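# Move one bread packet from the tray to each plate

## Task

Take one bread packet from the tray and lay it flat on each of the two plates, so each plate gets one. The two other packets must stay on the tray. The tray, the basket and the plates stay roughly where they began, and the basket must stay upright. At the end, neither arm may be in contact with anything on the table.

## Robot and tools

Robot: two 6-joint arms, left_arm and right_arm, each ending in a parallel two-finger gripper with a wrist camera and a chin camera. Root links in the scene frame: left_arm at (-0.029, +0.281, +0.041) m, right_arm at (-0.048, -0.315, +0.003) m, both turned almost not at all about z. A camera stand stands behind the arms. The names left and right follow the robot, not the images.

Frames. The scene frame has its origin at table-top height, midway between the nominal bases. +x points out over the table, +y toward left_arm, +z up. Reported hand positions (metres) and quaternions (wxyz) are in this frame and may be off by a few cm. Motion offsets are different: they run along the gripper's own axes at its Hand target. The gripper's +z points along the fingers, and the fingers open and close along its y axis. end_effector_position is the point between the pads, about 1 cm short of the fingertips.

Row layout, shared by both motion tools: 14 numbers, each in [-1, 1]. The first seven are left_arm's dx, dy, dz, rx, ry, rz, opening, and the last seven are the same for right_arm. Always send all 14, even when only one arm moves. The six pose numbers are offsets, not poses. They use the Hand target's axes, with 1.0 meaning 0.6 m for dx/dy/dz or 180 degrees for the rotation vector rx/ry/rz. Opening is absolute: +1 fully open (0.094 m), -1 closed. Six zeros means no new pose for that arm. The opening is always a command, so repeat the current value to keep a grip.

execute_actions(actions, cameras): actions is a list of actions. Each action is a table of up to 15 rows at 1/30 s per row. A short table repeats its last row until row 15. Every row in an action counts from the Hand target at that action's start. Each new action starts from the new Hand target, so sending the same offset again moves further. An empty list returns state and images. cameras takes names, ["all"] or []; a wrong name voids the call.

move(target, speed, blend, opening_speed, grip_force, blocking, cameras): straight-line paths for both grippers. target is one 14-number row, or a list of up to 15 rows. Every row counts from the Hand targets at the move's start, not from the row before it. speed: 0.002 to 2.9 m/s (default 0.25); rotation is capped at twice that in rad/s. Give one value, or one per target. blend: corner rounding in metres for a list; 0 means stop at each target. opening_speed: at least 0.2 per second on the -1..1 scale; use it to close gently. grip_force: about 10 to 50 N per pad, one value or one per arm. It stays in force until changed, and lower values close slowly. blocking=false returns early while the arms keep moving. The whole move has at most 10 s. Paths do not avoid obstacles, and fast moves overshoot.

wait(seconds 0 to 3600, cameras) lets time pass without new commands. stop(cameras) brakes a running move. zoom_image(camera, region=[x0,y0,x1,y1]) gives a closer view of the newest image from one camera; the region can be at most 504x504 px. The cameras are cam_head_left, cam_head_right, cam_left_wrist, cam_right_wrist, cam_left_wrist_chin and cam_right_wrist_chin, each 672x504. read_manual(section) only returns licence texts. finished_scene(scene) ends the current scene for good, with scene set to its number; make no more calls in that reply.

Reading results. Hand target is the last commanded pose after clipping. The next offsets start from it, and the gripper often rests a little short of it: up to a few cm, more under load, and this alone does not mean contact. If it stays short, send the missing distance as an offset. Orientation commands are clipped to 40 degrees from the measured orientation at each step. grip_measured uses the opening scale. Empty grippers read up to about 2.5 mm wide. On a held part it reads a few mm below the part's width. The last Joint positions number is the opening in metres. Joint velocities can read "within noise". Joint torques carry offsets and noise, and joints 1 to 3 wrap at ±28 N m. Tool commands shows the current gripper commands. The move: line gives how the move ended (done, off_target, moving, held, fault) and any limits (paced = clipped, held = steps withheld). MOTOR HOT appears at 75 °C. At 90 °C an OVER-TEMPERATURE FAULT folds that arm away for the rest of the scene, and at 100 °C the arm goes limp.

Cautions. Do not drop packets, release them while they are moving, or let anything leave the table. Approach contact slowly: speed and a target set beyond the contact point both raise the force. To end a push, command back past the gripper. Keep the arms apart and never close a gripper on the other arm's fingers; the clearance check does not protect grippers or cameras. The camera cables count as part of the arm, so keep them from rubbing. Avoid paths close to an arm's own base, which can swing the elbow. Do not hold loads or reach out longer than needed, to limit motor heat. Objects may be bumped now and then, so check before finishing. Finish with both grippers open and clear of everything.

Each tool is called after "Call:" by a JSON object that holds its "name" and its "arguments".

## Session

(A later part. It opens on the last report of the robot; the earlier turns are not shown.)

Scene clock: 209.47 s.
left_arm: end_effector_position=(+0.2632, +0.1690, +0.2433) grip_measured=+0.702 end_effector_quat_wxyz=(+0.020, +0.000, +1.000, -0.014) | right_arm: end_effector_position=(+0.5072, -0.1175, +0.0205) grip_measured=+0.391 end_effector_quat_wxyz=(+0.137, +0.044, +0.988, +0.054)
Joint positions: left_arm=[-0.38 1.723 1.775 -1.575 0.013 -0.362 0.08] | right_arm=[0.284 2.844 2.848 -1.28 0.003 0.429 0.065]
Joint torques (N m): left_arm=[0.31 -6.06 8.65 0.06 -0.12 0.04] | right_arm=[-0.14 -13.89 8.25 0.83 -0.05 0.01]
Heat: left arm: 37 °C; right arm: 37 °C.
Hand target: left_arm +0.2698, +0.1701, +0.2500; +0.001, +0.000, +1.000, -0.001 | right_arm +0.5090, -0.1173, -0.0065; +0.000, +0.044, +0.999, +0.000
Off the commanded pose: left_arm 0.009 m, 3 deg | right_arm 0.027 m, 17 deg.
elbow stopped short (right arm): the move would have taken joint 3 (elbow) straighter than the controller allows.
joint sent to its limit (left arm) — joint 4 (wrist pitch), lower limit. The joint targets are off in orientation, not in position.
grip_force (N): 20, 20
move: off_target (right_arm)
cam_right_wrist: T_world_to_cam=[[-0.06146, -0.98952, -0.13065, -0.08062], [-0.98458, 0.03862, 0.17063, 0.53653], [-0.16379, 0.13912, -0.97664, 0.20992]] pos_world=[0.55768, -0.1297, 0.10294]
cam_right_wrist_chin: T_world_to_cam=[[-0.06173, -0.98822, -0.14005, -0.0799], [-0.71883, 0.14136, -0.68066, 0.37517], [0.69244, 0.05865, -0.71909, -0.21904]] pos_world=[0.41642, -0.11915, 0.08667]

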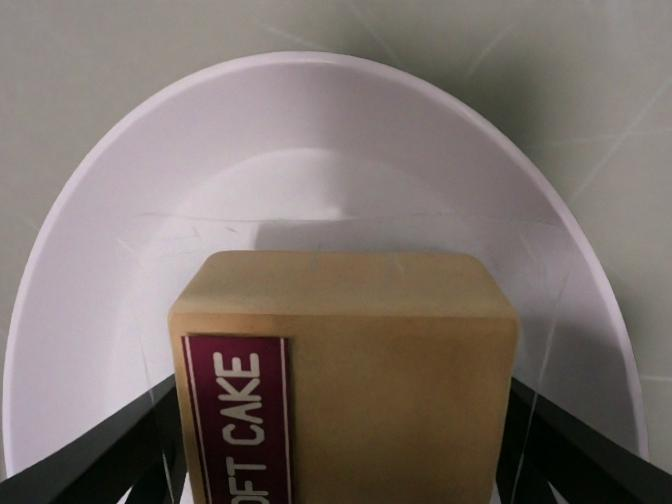

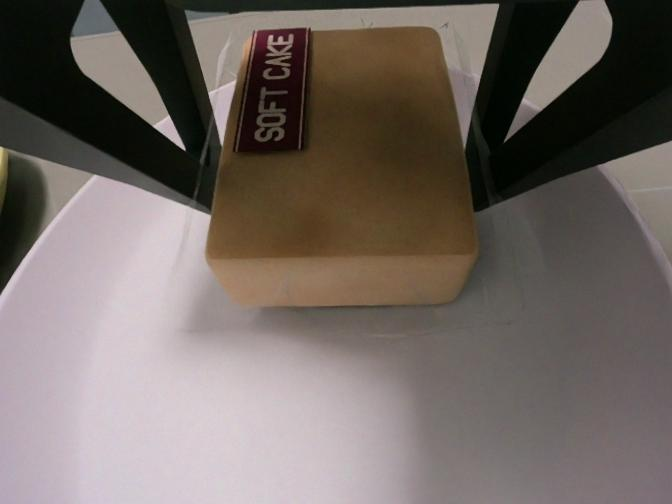

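Call:
{"name": "move", "arguments": {"target": [[0,0,0,0,0,0,0.7,0,0,0.015,0,0,0,0.06],[0,0,0,0,0,0,0.7,0,0,-0.008,0,0,0,0.65]], "speed": 0.05, "opening_speed": 0.3, "cameras": ["cam_right_wrist","cam_right_wrist_chin"]}}

Scene clock: 223.83 s.
left_arm: end_effector_position=(+0.2632, +0.1690, +0.2433) grip_measured=+0.702 end_effector_quat_wxyz=(+0.020, +0.000, +1.000, -0.014) | right_arm: end_effector_position=(+0.5089, -0.1169, +0.0190) grip_measured=+0.648 end_effector_quat_wxyz=(+0.139, +0.044, +0.988, +0.055)
Joint positions: left_arm=[-0.38 1.723 1.775 -1.575 0.013 -0.362 0.08] | right_arm=[0.284 2.85 2.852 -1.273 0.003 0.429 0.077]
Joint torques (N m): left_arm=[0.29 -6.05 8.65 0.07 -0.12 0.04] | right_arm=[-0.13 -15.2 7.91 0.76 -0.04 0]
Heat: left arm: 37 °C; right arm: 37 °C.
Hand target: left_arm +0.2698, +0.1701, +0.2500; +0.001, +0.000, +1.000, -0.001 | right_arm +0.5090, -0.1173, -0.0016; +0.000, +0.044, +0.999, +0.000
Off the commanded pose: left_arm 0.009 m, 3 deg | right_arm 0.021 m, 17 deg.
elbow stopped short (right arm): the move would have taken joint 3 (elbow) straighter than the controller allows.
joint sent to its limit (left arm) — joint 4 (wrist pitch), lower limit. The joint targets are off in orientation, not in position.
grip_force (N): 20, 20
move: off_target (right_arm); target 2's new opening was sent with right_arm's hand 0.021 m and 17 deg from that target
cam_right_wrist: T_world_to_cam=[[-0.0608, -0.98929, -0.13268, -0.08045], [-0.98542, 0.03833, 0.16576, 0.53893], [-0.1589, 0.14083, -0.9772, 0.20635]] pos_world=[0.55897, -0.1293, 0.10164]
cam_right_wrist_chin: T_world_to_cam=[[-0.06103, -0.98797, -0.14211, -0.07968], [-0.71545, 0.14258, -0.68396, 0.37382], [0.69599, 0.05993, -0.71555, -0.22304]] pos_world=[0.41782, -0.11865, 0.08476]

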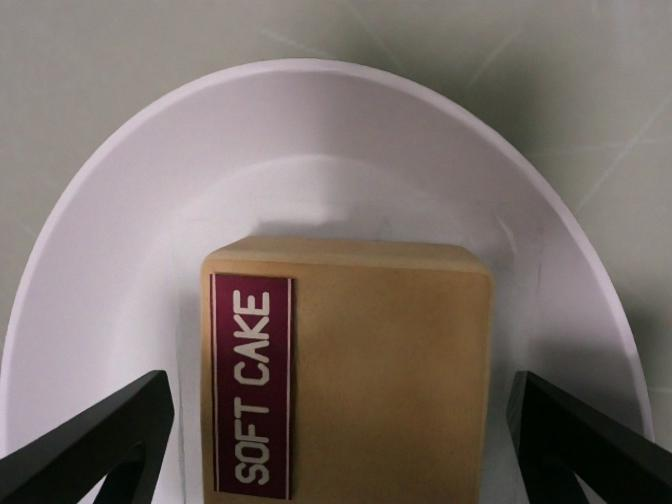

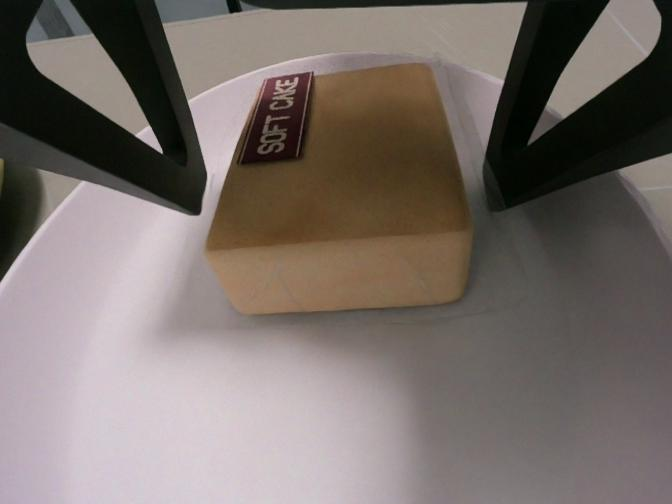

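Call:
{"name": "move", "arguments": {"target": [[0,0,0,0,0,0,0.7,0.05,0,-0.17,0,0,0,0.65],[-0.047,-0.188,0.2,0,0,0,0.7,0.34,-0.25,-0.33,0,0,0,0.65]], "speed": 0.15, "cameras": ["cam_left_wrist","cam_left_wrist_chin","cam_head_right"]}}

Scene clock: 235.87 s.
left_arm: end_effector_position=(+0.2881, +0.0635, +0.1269) grip_measured=+0.702 end_effector_quat_wxyz=(-0.015, +0.002, +1.000, +0.004) | right_arm: end_effector_position=(+0.3012, -0.2460, +0.1872) grip_measured=+0.649 end_effector_quat_wxyz=(+0.020, +0.045, +0.999, +0.004)
Joint positions: left_arm=[-0.617 2.046 1.737 -1.291 0.009 -0.595 0.08] | right_arm=[0.136 1.889 1.908 -1.549 0.002 0.283 0.077]
Joint torques (N m): left_arm=[-0.28 -8.81 8.68 0.11 -0.11 -0.07] | right_arm=[-0.32 -14.34 5.11 0.16 -0.03 -0.03]
Heat: left arm: 37 °C; right arm: 36 °C.
Hand target: left_arm +0.2983, +0.0572, +0.1303; +0.001, +0.000, +1.000, -0.001 | right_arm +0.2925, -0.2488, +0.1961; +0.000, +0.044, +0.999, +0.000
Off the commanded pose: left_arm 0.012 m, 2 deg | right_arm 0.013 m, 2 deg.
elbow stopped short (right arm): the move would have taken joint 3 (elbow) straighter than the controller allows.
joint sent to its limit (right arm) — joint 4 (wrist pitch), lower limit. The joint targets are off in orientation, not in position.
grip_force (N): 20, 20
move: off_target (left_arm, right_arm)
cam_left_wrist: T_world_to_cam=[[0.00347, -0.99937, -0.03535, 0.06901], [-0.89456, -0.01891, 0.44655, 0.24149], [-0.44694, 0.03008, -0.89406, 0.33314]] pos_world=[0.36468, 0.06351, 0.19245]
cam_left_wrist_chin: T_world_to_cam=[[-0.00847, -0.99968, -0.02398, 0.06727], [-0.90773, 0.01774, -0.41917, 0.29345], [0.41946, 0.01822, -0.90759, 0.10574]] pos_world=[0.22259, 0.06012, 0.22059]
Images, in order (width x height): cam_head_right 672x504, cam_left_wrist 672x504, cam_left_wrist_chin 672x504.

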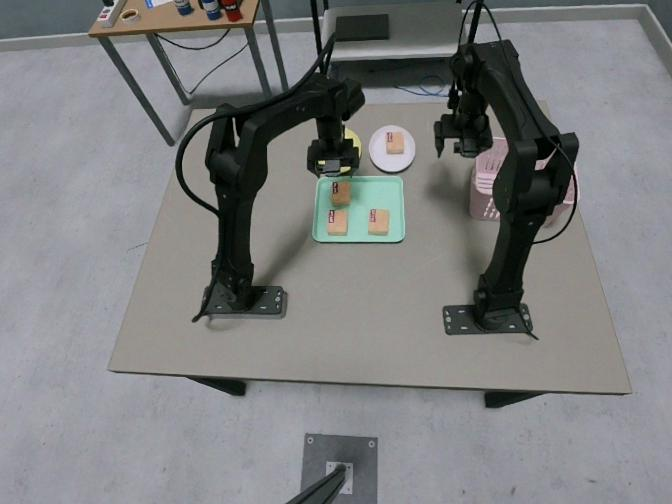

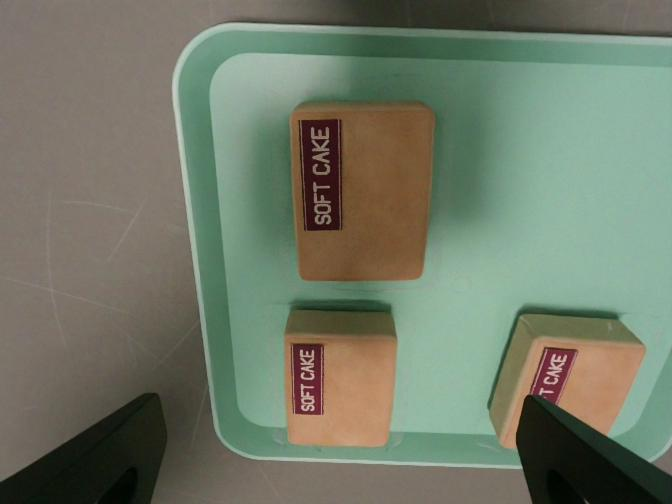

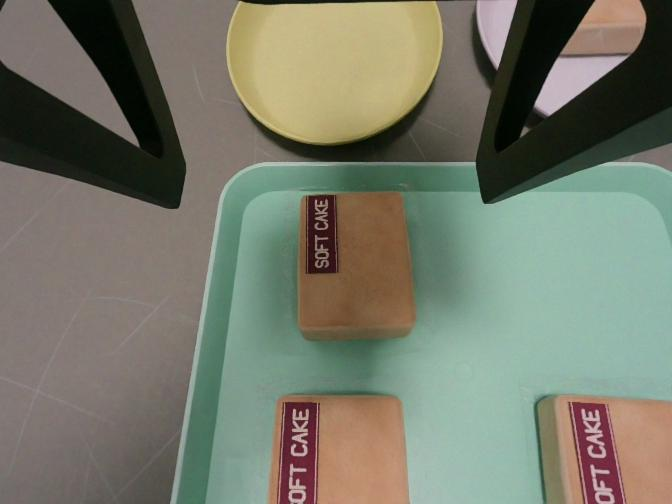

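Call:
{"name": "move", "arguments": {"target": [-0.027,-0.008,0.1,0,0,0,0.7,0,0,0,0,0,0,0.65], "speed": 0.12, "cameras": ["cam_left_wrist","cam_left_wrist_chin"]}}

Scene clock: 249.60 s.
left_arm: end_effector_position=(+0.3120, +0.0493, +0.0776) grip_measured=+0.702 end_effector_quat_wxyz=(+0.002, +0.000, +1.000, -0.007) | right_arm: end_effector_position=(+0.3012, -0.2460, +0.1872) grip_measured=+0.649 end_effector_quat_wxyz=(+0.020, +0.045, +0.999, +0.004)
Joint positions: left_arm=[-0.613 2.146 1.693 -1.108 0.009 -0.595 0.08] | right_arm=[0.136 1.889 1.908 -1.549 0.002 0.283 0.077]
Joint torques (N m): left_arm=[0.42 -9.46 5.22 0.2 -0.11 0.06] | right_arm=[-0.31 -14.35 5.09 0.17 -0.03 -0.02]
Heat: left arm: 36 °C; right arm: 35 °C.
Hand target: left_arm +0.3146, +0.0523, +0.0703; +0.001, +0.000, +1.000, -0.001 | right_arm +0.2925, -0.2488, +0.1961; +0.000, +0.044, +0.999, +0.000
Off the commanded pose: left_arm 0.008 m, 1 deg | right_arm 0.013 m, 2 deg.
joint sent to its limit (right arm) — joint 4 (wrist pitch), lower limit. The joint targets are off in orientation, not in position.
grip_force (N): 20, 20
move: done
cam_left_wrist: T_world_to_cam=[[0.00884, -0.99987, -0.0131, 0.04959], [-0.90851, -0.0135, 0.41764, 0.2909], [-0.41776, 0.00821, -0.90852, 0.29326]] pos_world=[0.38636, 0.0511, 0.14559]
cam_left_wrist_chin: T_world_to_cam=[[-0.00339, -0.99999, -0.00209, 0.04877], [-0.89369, 0.00397, -0.44867, 0.29333], [0.44867, 0.00035, -0.8937, 0.04198]] pos_world=[0.24347, 0.04759, 0.16923]

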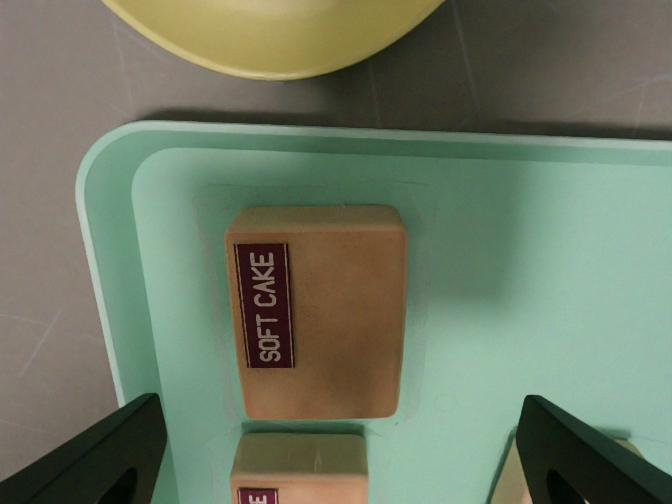

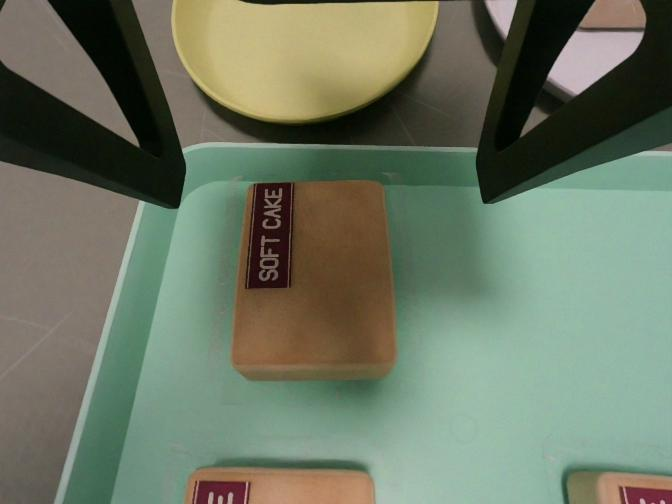

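Call:
{"name": "move", "arguments": {"target": [0.008,0.012,0.104,0,0,0,0.7,0,0,0,0,0,0,0.65], "speed": 0.08, "cameras": ["cam_left_wrist","cam_left_wrist_chin"]}}

Scene clock: 255.87 s.
left_arm: end_effector_position=(+0.3096, +0.0549, +0.0163) grip_measured=+0.702 end_effector_quat_wxyz=(+0.003, -0.001, +1.000, -0.008) | right_arm: end_effector_position=(+0.3012, -0.2460, +0.1872) grip_measured=+0.649 end_effector_quat_wxyz=(+0.020, +0.045, +0.999, +0.004)
Joint positions: left_arm=[-0.605 2.2 1.524 -0.88 0.009 -0.589 0.08] | right_arm=[0.136 1.889 1.908 -1.549 0.002 0.283 0.077]
Joint torques (N m): left_arm=[0.43 -9.43 4.49 0.2 -0.1 0.08] | right_arm=[-0.32 -14.34 5.09 0.17 -0.03 -0.02]
Heat: left arm: 36 °C; right arm: 36 °C.
Hand target: left_arm +0.3099, +0.0594, +0.0079; +0.001, +0.000, +1.000, -0.001 | right_arm +0.2925, -0.2488, +0.1961; +0.000, +0.044, +0.999, +0.000
Off the commanded pose: left_arm 0.010 m, 1 deg | right_arm 0.013 m, 2 deg.
joint sent to its limit (right arm) — joint 4 (wrist pitch), lower limit. The joint targets are off in orientation, not in position.
grip_force (N): 20, 20
move: done
cam_left_wrist: T_world_to_cam=[[0.01036, -0.99989, -0.01077, 0.05394], [-0.90998, -0.01389, 0.41441, 0.31489], [-0.41452, 0.0055, -0.91002, 0.23561]] pos_world=[0.38365, 0.05701, 0.0845]
cam_left_wrist_chin: T_world_to_cam=[[-0.00185, -1, 0.00022, 0.05372], [-0.89209, 0.00155, -0.45184, 0.26324], [0.45184, -0.00103, -0.8921, -0.01267]] pos_world=[0.24066, 0.05329, 0.10762]

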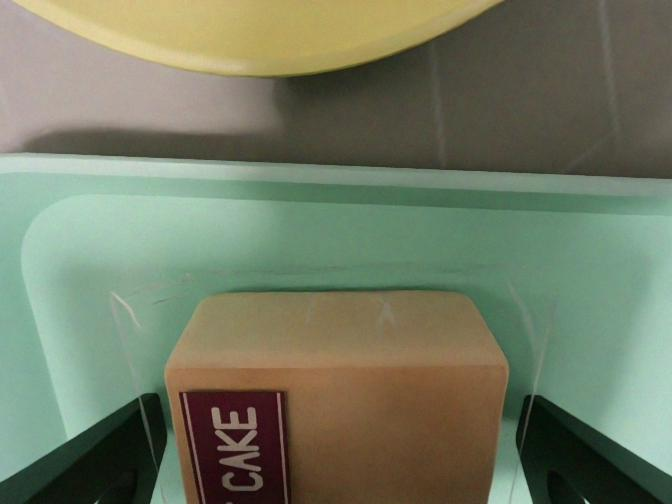

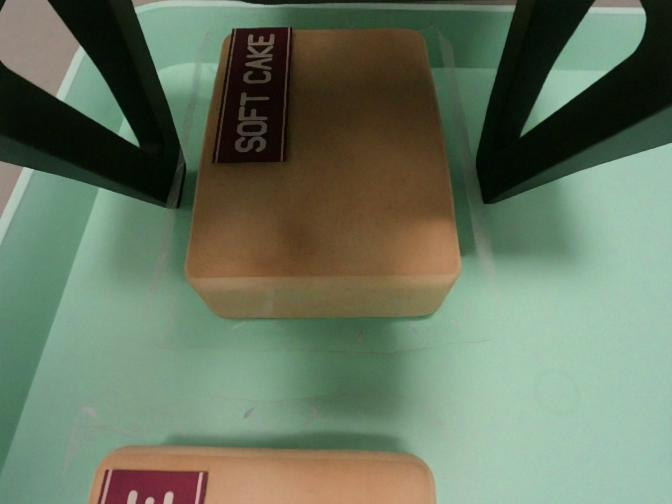

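Call:
{"name": "move", "arguments": {"target": [[0,0,0,0,0,0,0.7,0,0,0,0,0,0,0.65],[0,0,0.004,0,0,0,0.06,0,0,0,0,0,0,0.65],[0,0,-0.16,0,0,0,0.06,0,0,0,0,0,0,0.65]], "speed": 0.1, "opening_speed": 0.5, "cameras": ["cam_left_wrist","cam_left_wrist_chin"]}}

Scene clock: 265.60 s.
left_arm: end_effector_position=(+0.2965, +0.0636, +0.0754) grip_measured=+0.338 end_effector_quat_wxyz=(-0.034, -0.001, +0.999, +0.017) | right_arm: end_effector_position=(+0.3012, -0.2460, +0.1872) grip_measured=+0.649 end_effector_quat_wxyz=(+0.020, +0.045, +0.999, +0.004)
Joint positions: left_arm=[-0.605 2.151 1.689 -1.184 0.009 -0.589 0.063] | right_arm=[0.136 1.889 1.908 -1.549 0.002 0.283 0.077]
Joint torques (N m): left_arm=[0.4 -14.6 8.77 -0.18 -0.11 0.08] | right_arm=[-0.29 -14.35 5.09 0.17 -0.03 -0.03]
Heat: left arm: 35 °C; right arm: 36 °C.
Hand target: left_arm +0.3098, +0.0595, +0.1039; +0.001, +0.000, +1.000, -0.001 | right_arm +0.2925, -0.2488, +0.1961; +0.000, +0.044, +0.999, +0.000
Off the commanded pose: left_arm 0.032 m, 4 deg | right_arm 0.013 m, 2 deg.
joint sent to its limit (right arm) — joint 4 (wrist pitch), lower limit. The joint targets are off in orientation, not in position.
grip_force (N): 20, 20
move: off_target (left_arm); target 2's new opening was sent with left_arm's hand 0.012 m and 1 deg from that target
cam_left_wrist: T_world_to_cam=[[0.00767, -0.99812, -0.06086, 0.06782], [-0.87673, -0.03599, 0.47963, 0.26534], [-0.48092, 0.04968, -0.87535, 0.29819]] pos_world=[0.37552, 0.06243, 0.13789]
cam_left_wrist_chin: T_world_to_cam=[[-0.00375, -0.99879, -0.04899, 0.06653], [-0.92314, 0.02229, -0.38381, 0.28112], [0.38444, 0.04378, -0.92211, 0.06538]] pos_world=[0.23463, 0.05732, 0.17144]

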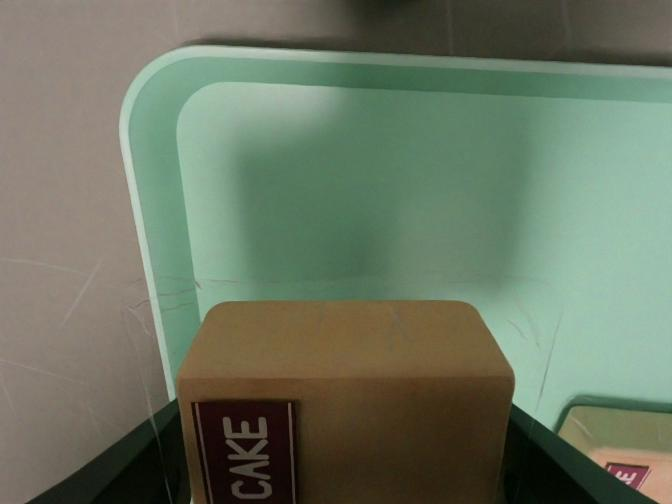

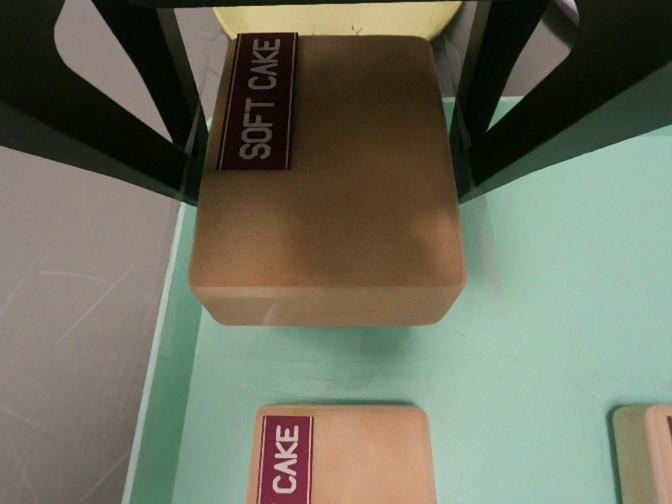

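Call:
{"name": "move", "arguments": {"target": [[0,0,-0.06,0,0,0,0.06,0,0,0,0,0,0,0.65],[-0.2,-0.005,-0.06,0,0,0,0.06,0,0,0,0,0,0,0.65]], "speed": 0.15, "cameras": ["cam_left_wrist","cam_left_wrist_chin"]}}

Scene clock: 288.07 s.
left_arm: end_effector_position=(+0.4244, +0.0567, +0.1394) grip_measured=+0.337 end_effector_quat_wxyz=(+0.046, -0.003, +0.999, -0.028) | right_arm: end_effector_position=(+0.3012, -0.2460, +0.1872) grip_measured=+0.649 end_effector_quat_wxyz=(+0.020, +0.045, +0.999, +0.004)
Joint positions: left_arm=[-0.476 2.576 2.688 -1.576 0.009 -0.465 0.063] | right_arm=[0.136 1.889 1.908 -1.549 0.002 0.283 0.077]
Joint torques (N m): left_arm=[0.09 -11.6 8.77 0.18 -0.1 0.08] | right_arm=[-0.31 -14.35 5.11 0.16 -0.03 -0.03]
Heat: left arm: 38 °C; right arm: 37 °C.
Hand target: left_arm +0.4297, +0.0567, +0.1401; +0.001, +0.000, +1.000, -0.001 | right_arm +0.2925, -0.2488, +0.1961; +0.000, +0.044, +0.999, +0.000
Off the commanded pose: left_arm 0.005 m, 6 deg | right_arm 0.013 m, 2 deg.
joint sent to its limit (left arm) — joint 4 (wrist pitch), lower limit. The joint targets are off in orientation, not in position.
joint sent to its limit (right arm) — joint 4 (wrist pitch), lower limit. The joint targets are off in orientation, not in position.
grip_force (N): 20, 20
move: off_target (left_arm)
cam_left_wrist: T_world_to_cam=[[0.0146, -0.99943, 0.03053, 0.04823], [-0.94182, -0.00349, 0.3361, 0.39224], [-0.3358, -0.03366, -0.94133, 0.36841]] pos_world=[0.49243, 0.06197, 0.21349]
cam_left_wrist_chin: T_world_to_cam=[[0.00138, -0.99918, 0.04047, 0.04861], [-0.8505, -0.02246, -0.5255, 0.41534], [0.52597, -0.0337, -0.84983, 0.00973]] pos_world=[0.34806, 0.05823, 0.22457]

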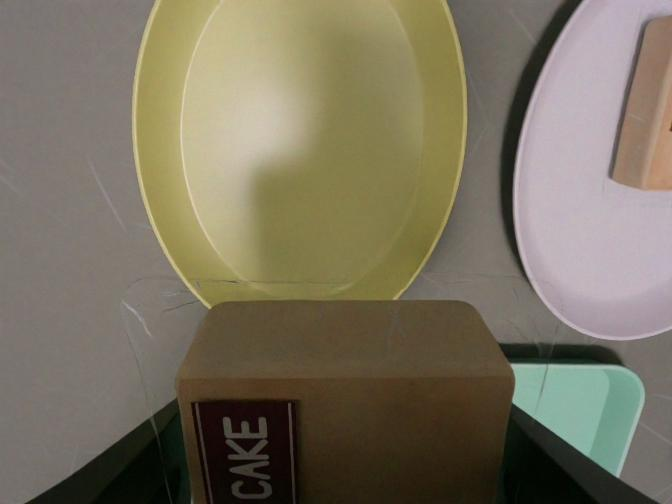

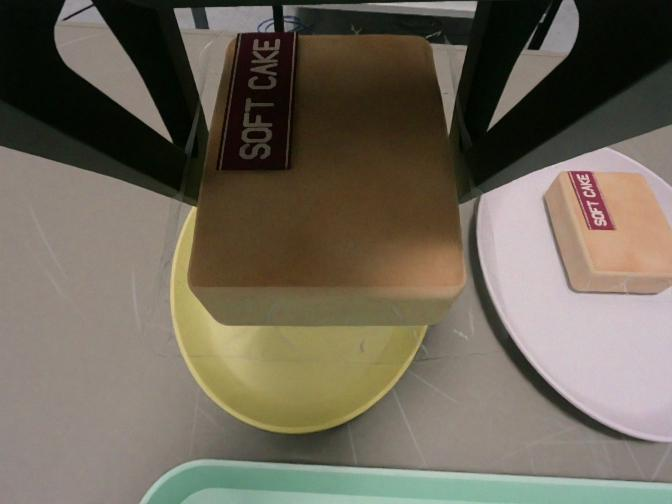

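Call:
{"name": "move", "arguments": {"target": [-0.058,0.022,0.085,0,0,0,0.06,0,0,0,0,0,0,0.65], "speed": 0.1, "cameras": ["cam_left_wrist","cam_left_wrist_chin"]}}

Scene clock: 305.00 s.
left_arm: end_effector_position=(+0.4551, +0.0723, +0.0873) grip_measured=+0.337 end_effector_quat_wxyz=(+0.040, -0.004, +0.999, -0.023) | right_arm: end_effector_position=(+0.3012, -0.2460, +0.1872) grip_measured=+0.649 end_effector_quat_wxyz=(+0.020, +0.045, +0.999, +0.004)
Joint positions: left_arm=[-0.424 2.756 2.828 -1.551 0.009 -0.414 0.063] | right_arm=[0.136 1.889 1.908 -1.549 0.002 0.283 0.077]
Joint torques (N m): left_arm=[-0.03 -12.64 8.8 0.35 -0.1 0.08] | right_arm=[-0.31 -14.35 5.11 0.16 -0.03 -0.02]
Heat: left arm: 39 °C; right arm: 37 °C.
Hand target: left_arm +0.4646, +0.0699, +0.0890; +0.001, +0.000, +1.000, +0.000 | right_arm +0.2925, -0.2488, +0.1961; +0.000, +0.044, +0.999, +0.000
Off the commanded pose: left_arm 0.010 m, 5 deg | right_arm 0.013 m, 2 deg.
elbow stopped short (left arm): the move would have taken joint 3 (elbow) straighter than the controller allows.
joint sent to its limit (right arm) — joint 4 (wrist pitch), lower limit. The joint targets are off in orientation, not in position.
grip_force (N): 20, 20
move: off_target (left_arm)
cam_left_wrist: T_world_to_cam=[[0.01705, -0.99966, 0.0198, 0.06479], [-0.93806, -0.00914, 0.34636, 0.43657], [-0.34606, -0.02448, -0.93789, 0.33391]] pos_world=[0.52397, 0.07693, 0.16068]
cam_left_wrist_chin: T_world_to_cam=[[0.00399, -0.99955, 0.02989, 0.06606], [-0.85619, -0.01886, -0.51631, 0.41594], [0.51664, -0.02353, -0.85588, -0.04614]] pos_world=[0.3797, 0.07279, 0.17329]

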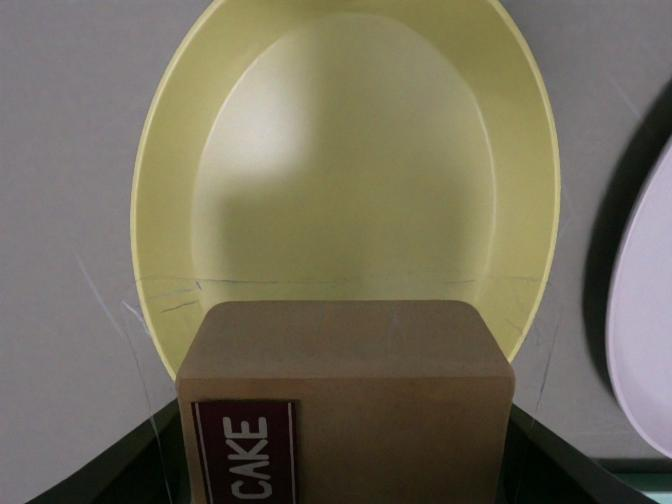

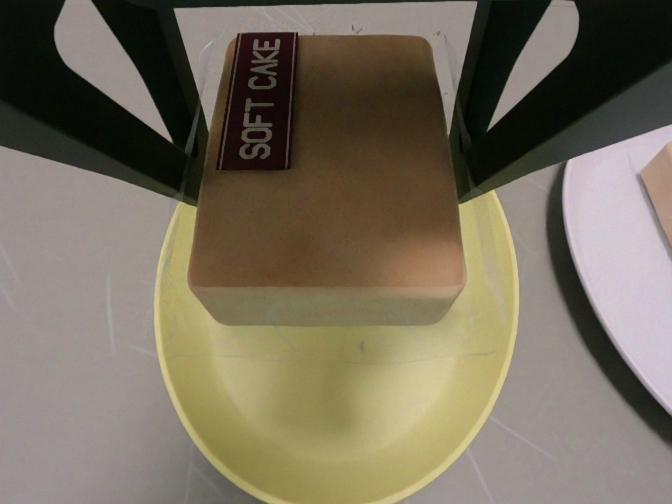

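Call:
{"name": "move", "arguments": {"target": [-0.05,-0.002,0.085,0,0,0,0.06,0,0,0,0,0,0,0.65], "speed": 0.08, "cameras": ["cam_left_wrist","cam_left_wrist_chin","cam_head_left","cam_head_right"]}}

Scene clock: 336.10 s.
left_arm: end_effector_position=(+0.4841, +0.0693, +0.0367) grip_measured=+0.337 end_effector_quat_wxyz=(+0.063, -0.002, +0.998, -0.031) | right_arm: end_effector_position=(+0.3012, -0.2460, +0.1872) grip_measured=+0.649 end_effector_quat_wxyz=(+0.020, +0.045, +0.999, +0.004)
Joint positions: left_arm=[-0.408 2.861 2.828 -1.397 0.009 -0.396 0.063] | right_arm=[0.136 1.889 1.908 -1.549 0.002 0.283 0.077]
Joint torques (N m): left_arm=[0.25 -13.15 9.03 0.47 -0.1 0.08] | right_arm=[-0.32 -14.35 5.09 0.16 -0.03 -0.02]
Heat: left arm: 40 °C; right arm: 38 °C.
Hand target: left_arm +0.4947, +0.0685, +0.0382; +0.001, +0.000, +1.000, -0.001 | right_arm +0.2925, -0.2488, +0.1961; +0.000, +0.044, +0.999, +0.000
Off the commanded pose: left_arm 0.011 m, 8 deg | right_arm 0.013 m, 2 deg.
elbow stopped short (left arm): the move would have taken joint 3 (elbow) straighter than the controller allows.
joint sent to its limit (right arm) — joint 4 (wrist pitch), lower limit. The joint targets are off in orientation, not in position.
grip_force (N): 20, 20
move: off_target (left_arm)
cam_left_wrist: T_world_to_cam=[[0.01277, -0.99923, 0.03723, 0.0637], [-0.9528, -0.00086, 0.30361, 0.48938], [-0.30334, -0.03935, -0.95207, 0.27737]] pos_world=[0.5496, 0.07499, 0.11312]
cam_left_wrist_chin: T_world_to_cam=[[-0.00067, -0.99891, 0.04663, 0.06608], [-0.83198, -0.02531, -0.55423, 0.40475], [0.55481, -0.03917, -0.83105, -0.12267]] pos_world=[0.40485, 0.07145, 0.1193]
Images, in order (width x height): cam_head_left 672x504, cam_head_right 672x504, cam_left_wrist 672x504, cam_left_wrist_chin 672x504.

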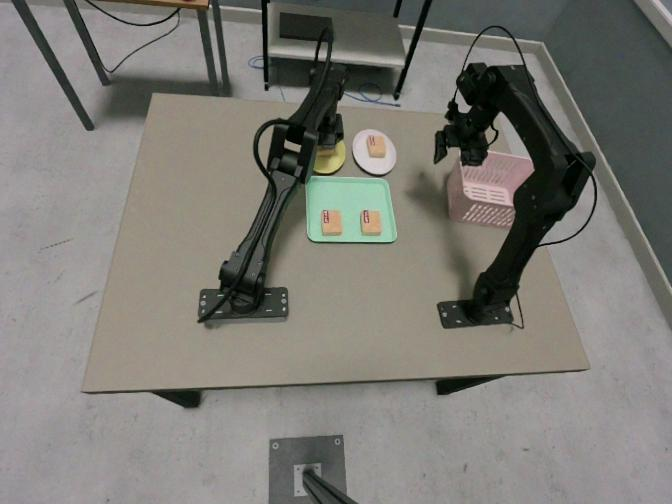

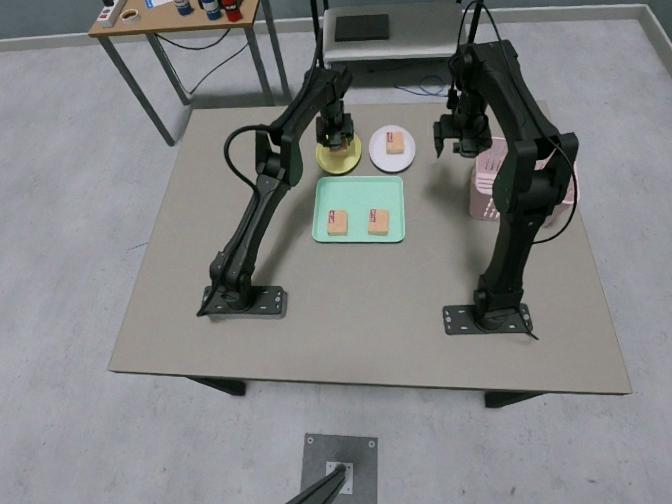

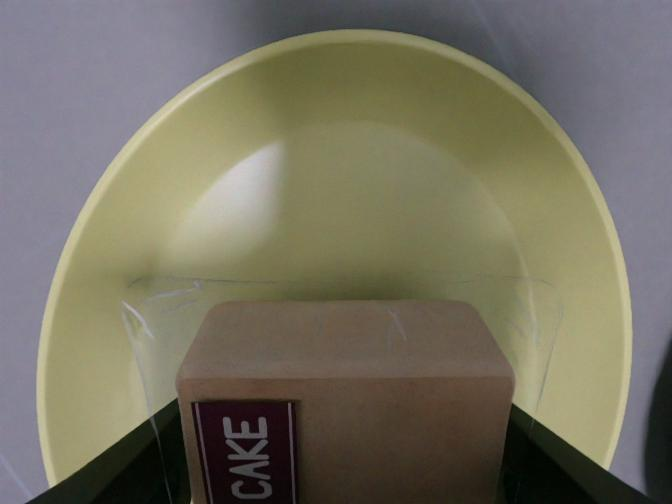

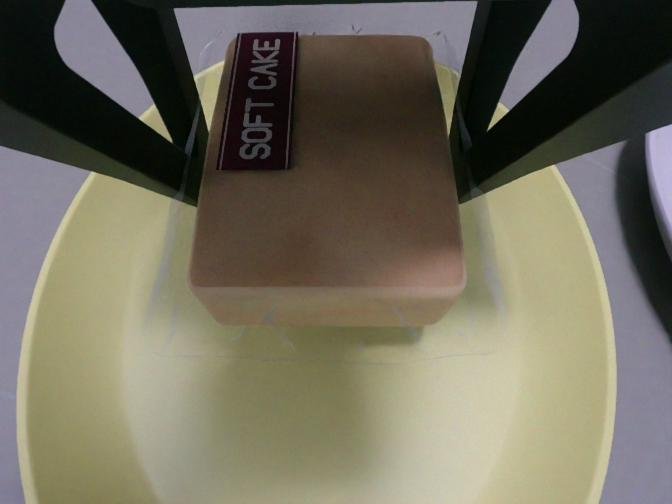

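Call:
{"name": "move", "arguments": {"target": [-0.01,0.005,0.028,0,0,0,0.06,0,0,0,0,0,0,0.65], "speed": 0.05, "cameras": ["cam_left_wrist","cam_left_wrist_chin"]}}

Scene clock: 347.23 s.
left_arm: end_effector_position=(+0.4894, +0.0707, +0.0221) grip_measured=+0.337 end_effector_quat_wxyz=(+0.065, -0.001, +0.997, -0.031) | right_arm: end_effector_position=(+0.3012, -0.2460, +0.1872) grip_measured=+0.649 end_effector_quat_wxyz=(+0.020, +0.045, +0.999, +0.004)
Joint positions: left_arm=[-0.402 2.89 2.828 -1.364 0.009 -0.387 0.063] | right_arm=[0.136 1.889 1.908 -1.549 0.002 0.283 0.077]
Joint torques (N m): left_arm=[0.49 -12.9 9.1 0.48 -0.1 0.08] | right_arm=[-0.31 -14.35 5.09 0.17 -0.03 -0.03]
Heat: left arm: 40 °C; right arm: 38 °C.
Hand target: left_arm +0.5007, +0.0715, +0.0214; +0.001, +0.000, +1.000, -0.001 | right_arm +0.2925, -0.2488, +0.1961; +0.000, +0.044, +0.999, +0.000
Off the commanded pose: left_arm 0.011 m, 8 deg | right_arm 0.013 m, 2 deg.
elbow stopped short (left arm): the move would have taken joint 3 (elbow) straighter than the controller allows.
joint sent to its limit (right arm) — joint 4 (wrist pitch), lower limit. The joint targets are off in orientation, not in position.
grip_force (N): 20, 20
move: off_target (left_arm)
cam_left_wrist: T_world_to_cam=[[0.01043, -0.99924, 0.03765, 0.06683], [-0.95401, 0.00134, 0.29978, 0.49938], [-0.2996, -0.03904, -0.95327, 0.26325]] pos_world=[0.55459, 0.07639, 0.09872]
cam_left_wrist_chin: T_world_to_cam=[[-0.00311, -0.99889, 0.04694, 0.06935], [-0.82979, -0.02362, -0.55757, 0.39996], [0.55806, -0.04069, -0.8288, -0.1393]] pos_world=[0.40984, 0.07305, 0.1043]

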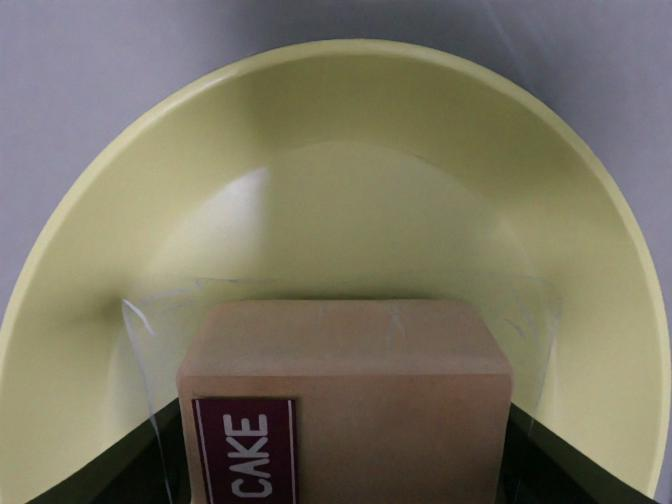

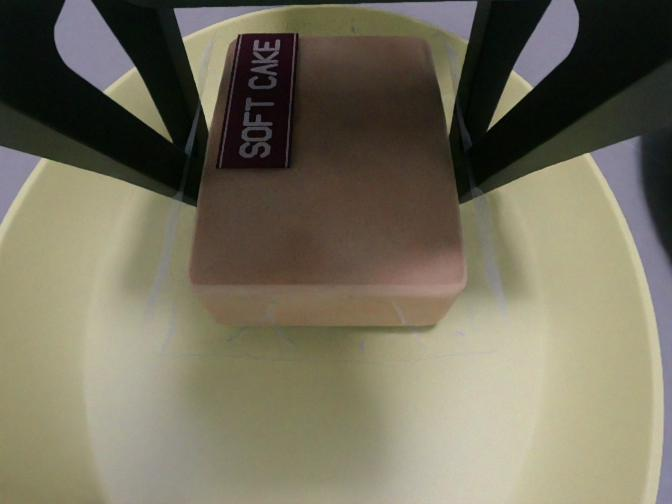

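Call:
{"name": "move", "arguments": {"target": [[0,0,0.015,0,0,0,0.06,0,0,0,0,0,0,0.65],[0,0,0.003,0,0,0,0.62,0,0,0,0,0,0,0.65]], "speed": 0.05, "opening_speed": 0.3, "cameras": ["cam_left_wrist","cam_left_wrist_chin"]}}

Scene clock: 358.27 s.
left_arm: end_effector_position=(+0.4910, +0.0701, +0.0192) grip_measured=+0.617 end_effector_quat_wxyz=(+0.067, -0.001, +0.997, -0.032) | right_arm: end_effector_position=(+0.3012, -0.2460, +0.1872) grip_measured=+0.649 end_effector_quat_wxyz=(+0.020, +0.045, +0.999, +0.004)
Joint positions: left_arm=[-0.402 2.899 2.832 -1.357 0.009 -0.386 0.076] | right_arm=[0.136 1.889 1.908 -1.549 0.002 0.283 0.077]
Joint torques (N m): left_arm=[0.49 -13.29 8.72 0.44 -0.09 0.08] | right_arm=[-0.31 -14.35 5.11 0.16 -0.03 -0.02]
Heat: left arm: 40 °C; right arm: 38 °C.
Hand target: left_arm +0.5007, +0.0715, +0.0196; +0.001, +0.000, +1.000, +0.000 | right_arm +0.2925, -0.2488, +0.1961; +0.000, +0.044, +0.999, +0.000
Off the commanded pose: left_arm 0.010 m, 8 deg | right_arm 0.013 m, 2 deg.
elbow stopped short (left arm): the move would have taken joint 3 (elbow) straighter than the controller allows.
joint sent to its limit (right arm) — joint 4 (wrist pitch), lower limit. The joint targets are off in orientation, not in position.
grip_force (N): 20, 20
move: off_target (left_arm); target 2's new opening was sent with left_arm's hand 0.010 m and 8 deg from that target
cam_left_wrist: T_world_to_cam=[[0.00953, -0.9992, 0.03896, 0.0667], [-0.95508, 0.00245, 0.29633, 0.50226], [-0.29618, -0.04004, -0.95429, 0.25931]] pos_world=[0.55587, 0.0758, 0.09603]
cam_left_wrist_chin: T_world_to_cam=[[-0.00407, -0.99882, 0.04832, 0.06936], [-0.82785, -0.02374, -0.56045, 0.39873], [0.56094, -0.04228, -0.82677, -0.14397]] pos_world=[0.41113, 0.07266, 0.10109]

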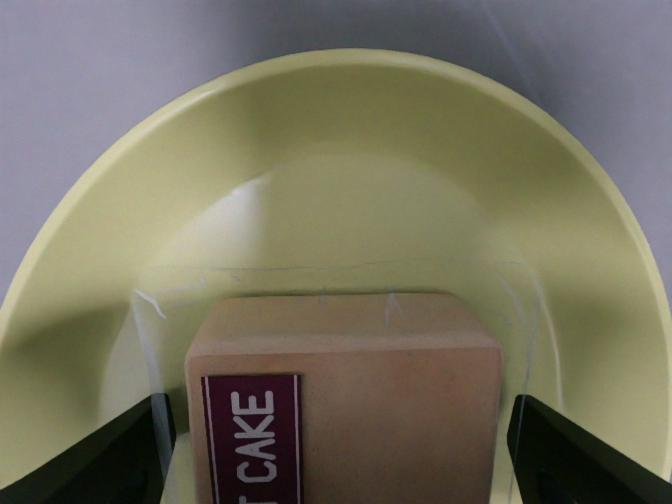

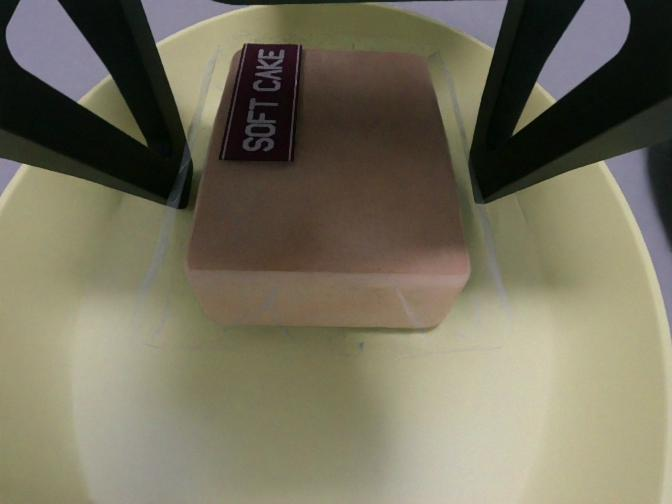

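Released and flat. Retreat.

Call:
{"name": "move", "arguments": {"target": [[0.02,0,-0.17,0,0,0,0.62,0,0,0,0,0,0,0.65],[0.25,0.25,-0.35,0,0,0,0.62,0,0,0,0,0,0,0.65]], "speed": 0.12, "cameras": ["all"]}}

Scene clock: 365.83 s.
left_arm: end_effector_position=(+0.3564, +0.2182, +0.2109) grip_measured=+0.618 end_effector_quat_wxyz=(+0.011, -0.003, +1.000, -0.006) | right_arm: end_effector_position=(+0.3012, -0.2460, +0.1872) grip_measured=+0.649 end_effector_quat_wxyz=(+0.020, +0.045, +0.999, +0.004)
Joint positions: left_arm=[-0.178 2.051 2.082 -1.578 0.009 -0.166 0.076] | right_arm=[0.136 1.889 1.908 -1.549 0.002 0.283 0.077]
Joint torques (N m): left_arm=[0.18 -14.12 4.56 0.04 -0.1 0.08] | right_arm=[-0.31 -14.35 5.11 0.16 -0.02 -0.03]
Heat: left arm: 39 °C; right arm: 38 °C.
Hand target: left_arm +0.3503, +0.2217, +0.2291; +0.001, +0.000, +1.000, -0.001 | right_arm +0.2925, -0.2488, +0.1961; +0.000, +0.044, +0.999, +0.000
Off the commanded pose: left_arm 0.020 m, 1 deg | right_arm 0.013 m, 2 deg.
elbow stopped short (left arm): the move would have taken joint 3 (elbow) straighter than the controller allows.
joint sent to its limit (left arm) — joint 4 (wrist pitch), lower limit. The joint targets are off in orientation, not in position.
joint sent to its limit (right arm) — joint 4 (wrist pitch), lower limit. The joint targets are off in orientation, not in position.
grip_force (N): 20, 20
move: off_target (left_arm)
cam_left_wrist: T_world_to_cam=[[0.01489, -0.9998, -0.01359, 0.21777], [-0.91595, -0.01909, 0.40084, 0.28524], [-0.40102, 0.00648, -0.91605, 0.42759]] pos_world=[0.4295, 0.22041, 0.28031]
cam_right_wrist: T_world_to_cam=[[-0.08182, -0.99635, -0.02448, -0.21408], [-0.9172, 0.06567, 0.39298, 0.25497], [-0.38994, 0.05461, -0.91922, 0.39343]] pos_world=[0.36975, -0.25152, 0.25621]
cam_left_wrist_chin: T_world_to_cam=[[0.00238, -0.99999, -0.00281, 0.21614], [-0.88528, -0.0008, -0.46506, 0.39367], [0.46505, 0.00359, -0.88528, 0.13286]] pos_world=[0.2862, 0.21598, 0.30131]
cam_right_wrist_chin: T_world_to_cam=[[-0.08426, -0.99588, -0.03351, -0.2113], [-0.8599, 0.08966, -0.50252, 0.35521], [0.50345, -0.01352, -0.86392, 0.11735]] pos_world=[0.22857, -0.24069, 0.2728]

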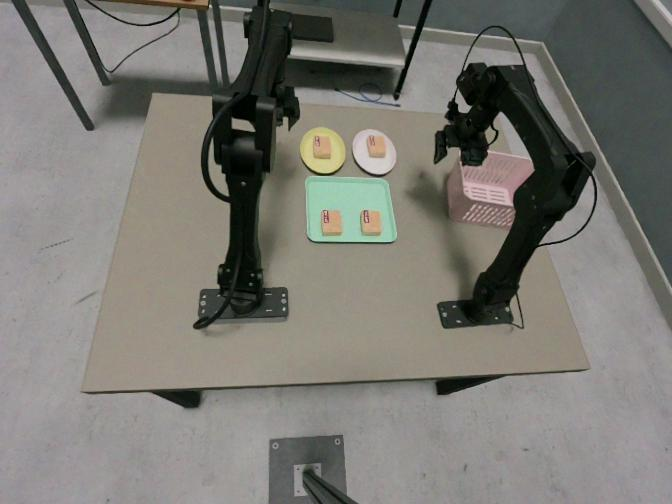

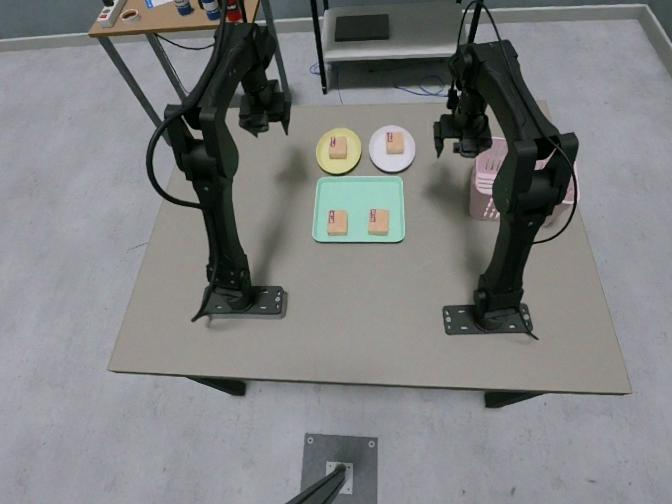

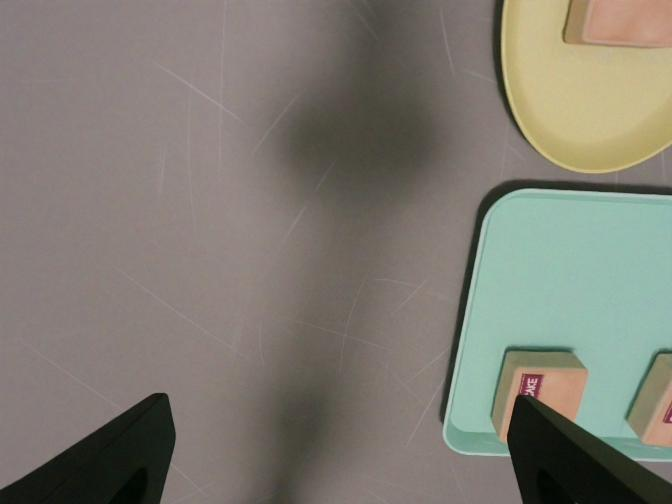

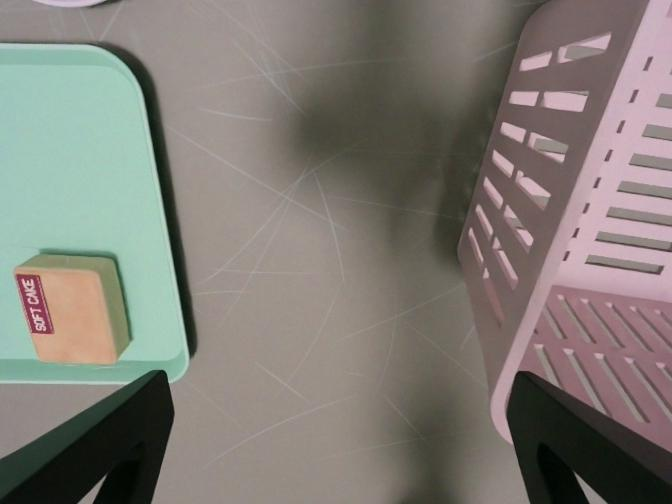

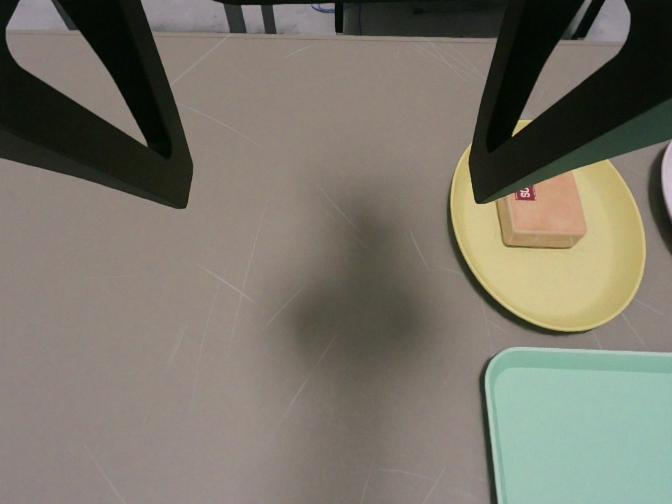

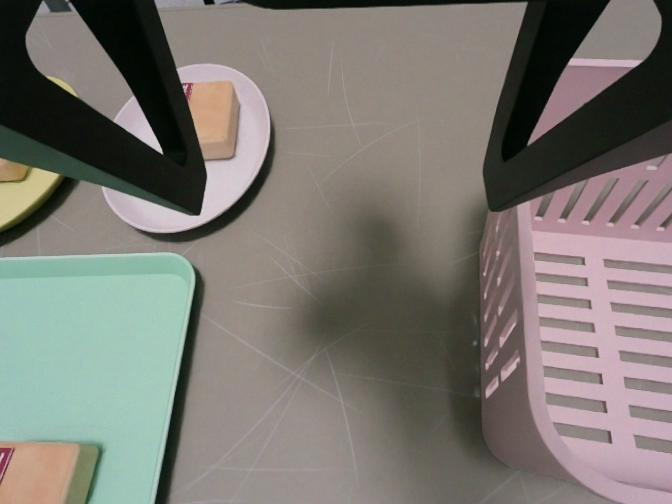

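Call:
{"name": "finished_scene", "arguments": {"scene": 2}}

The scene is finished: the task was done.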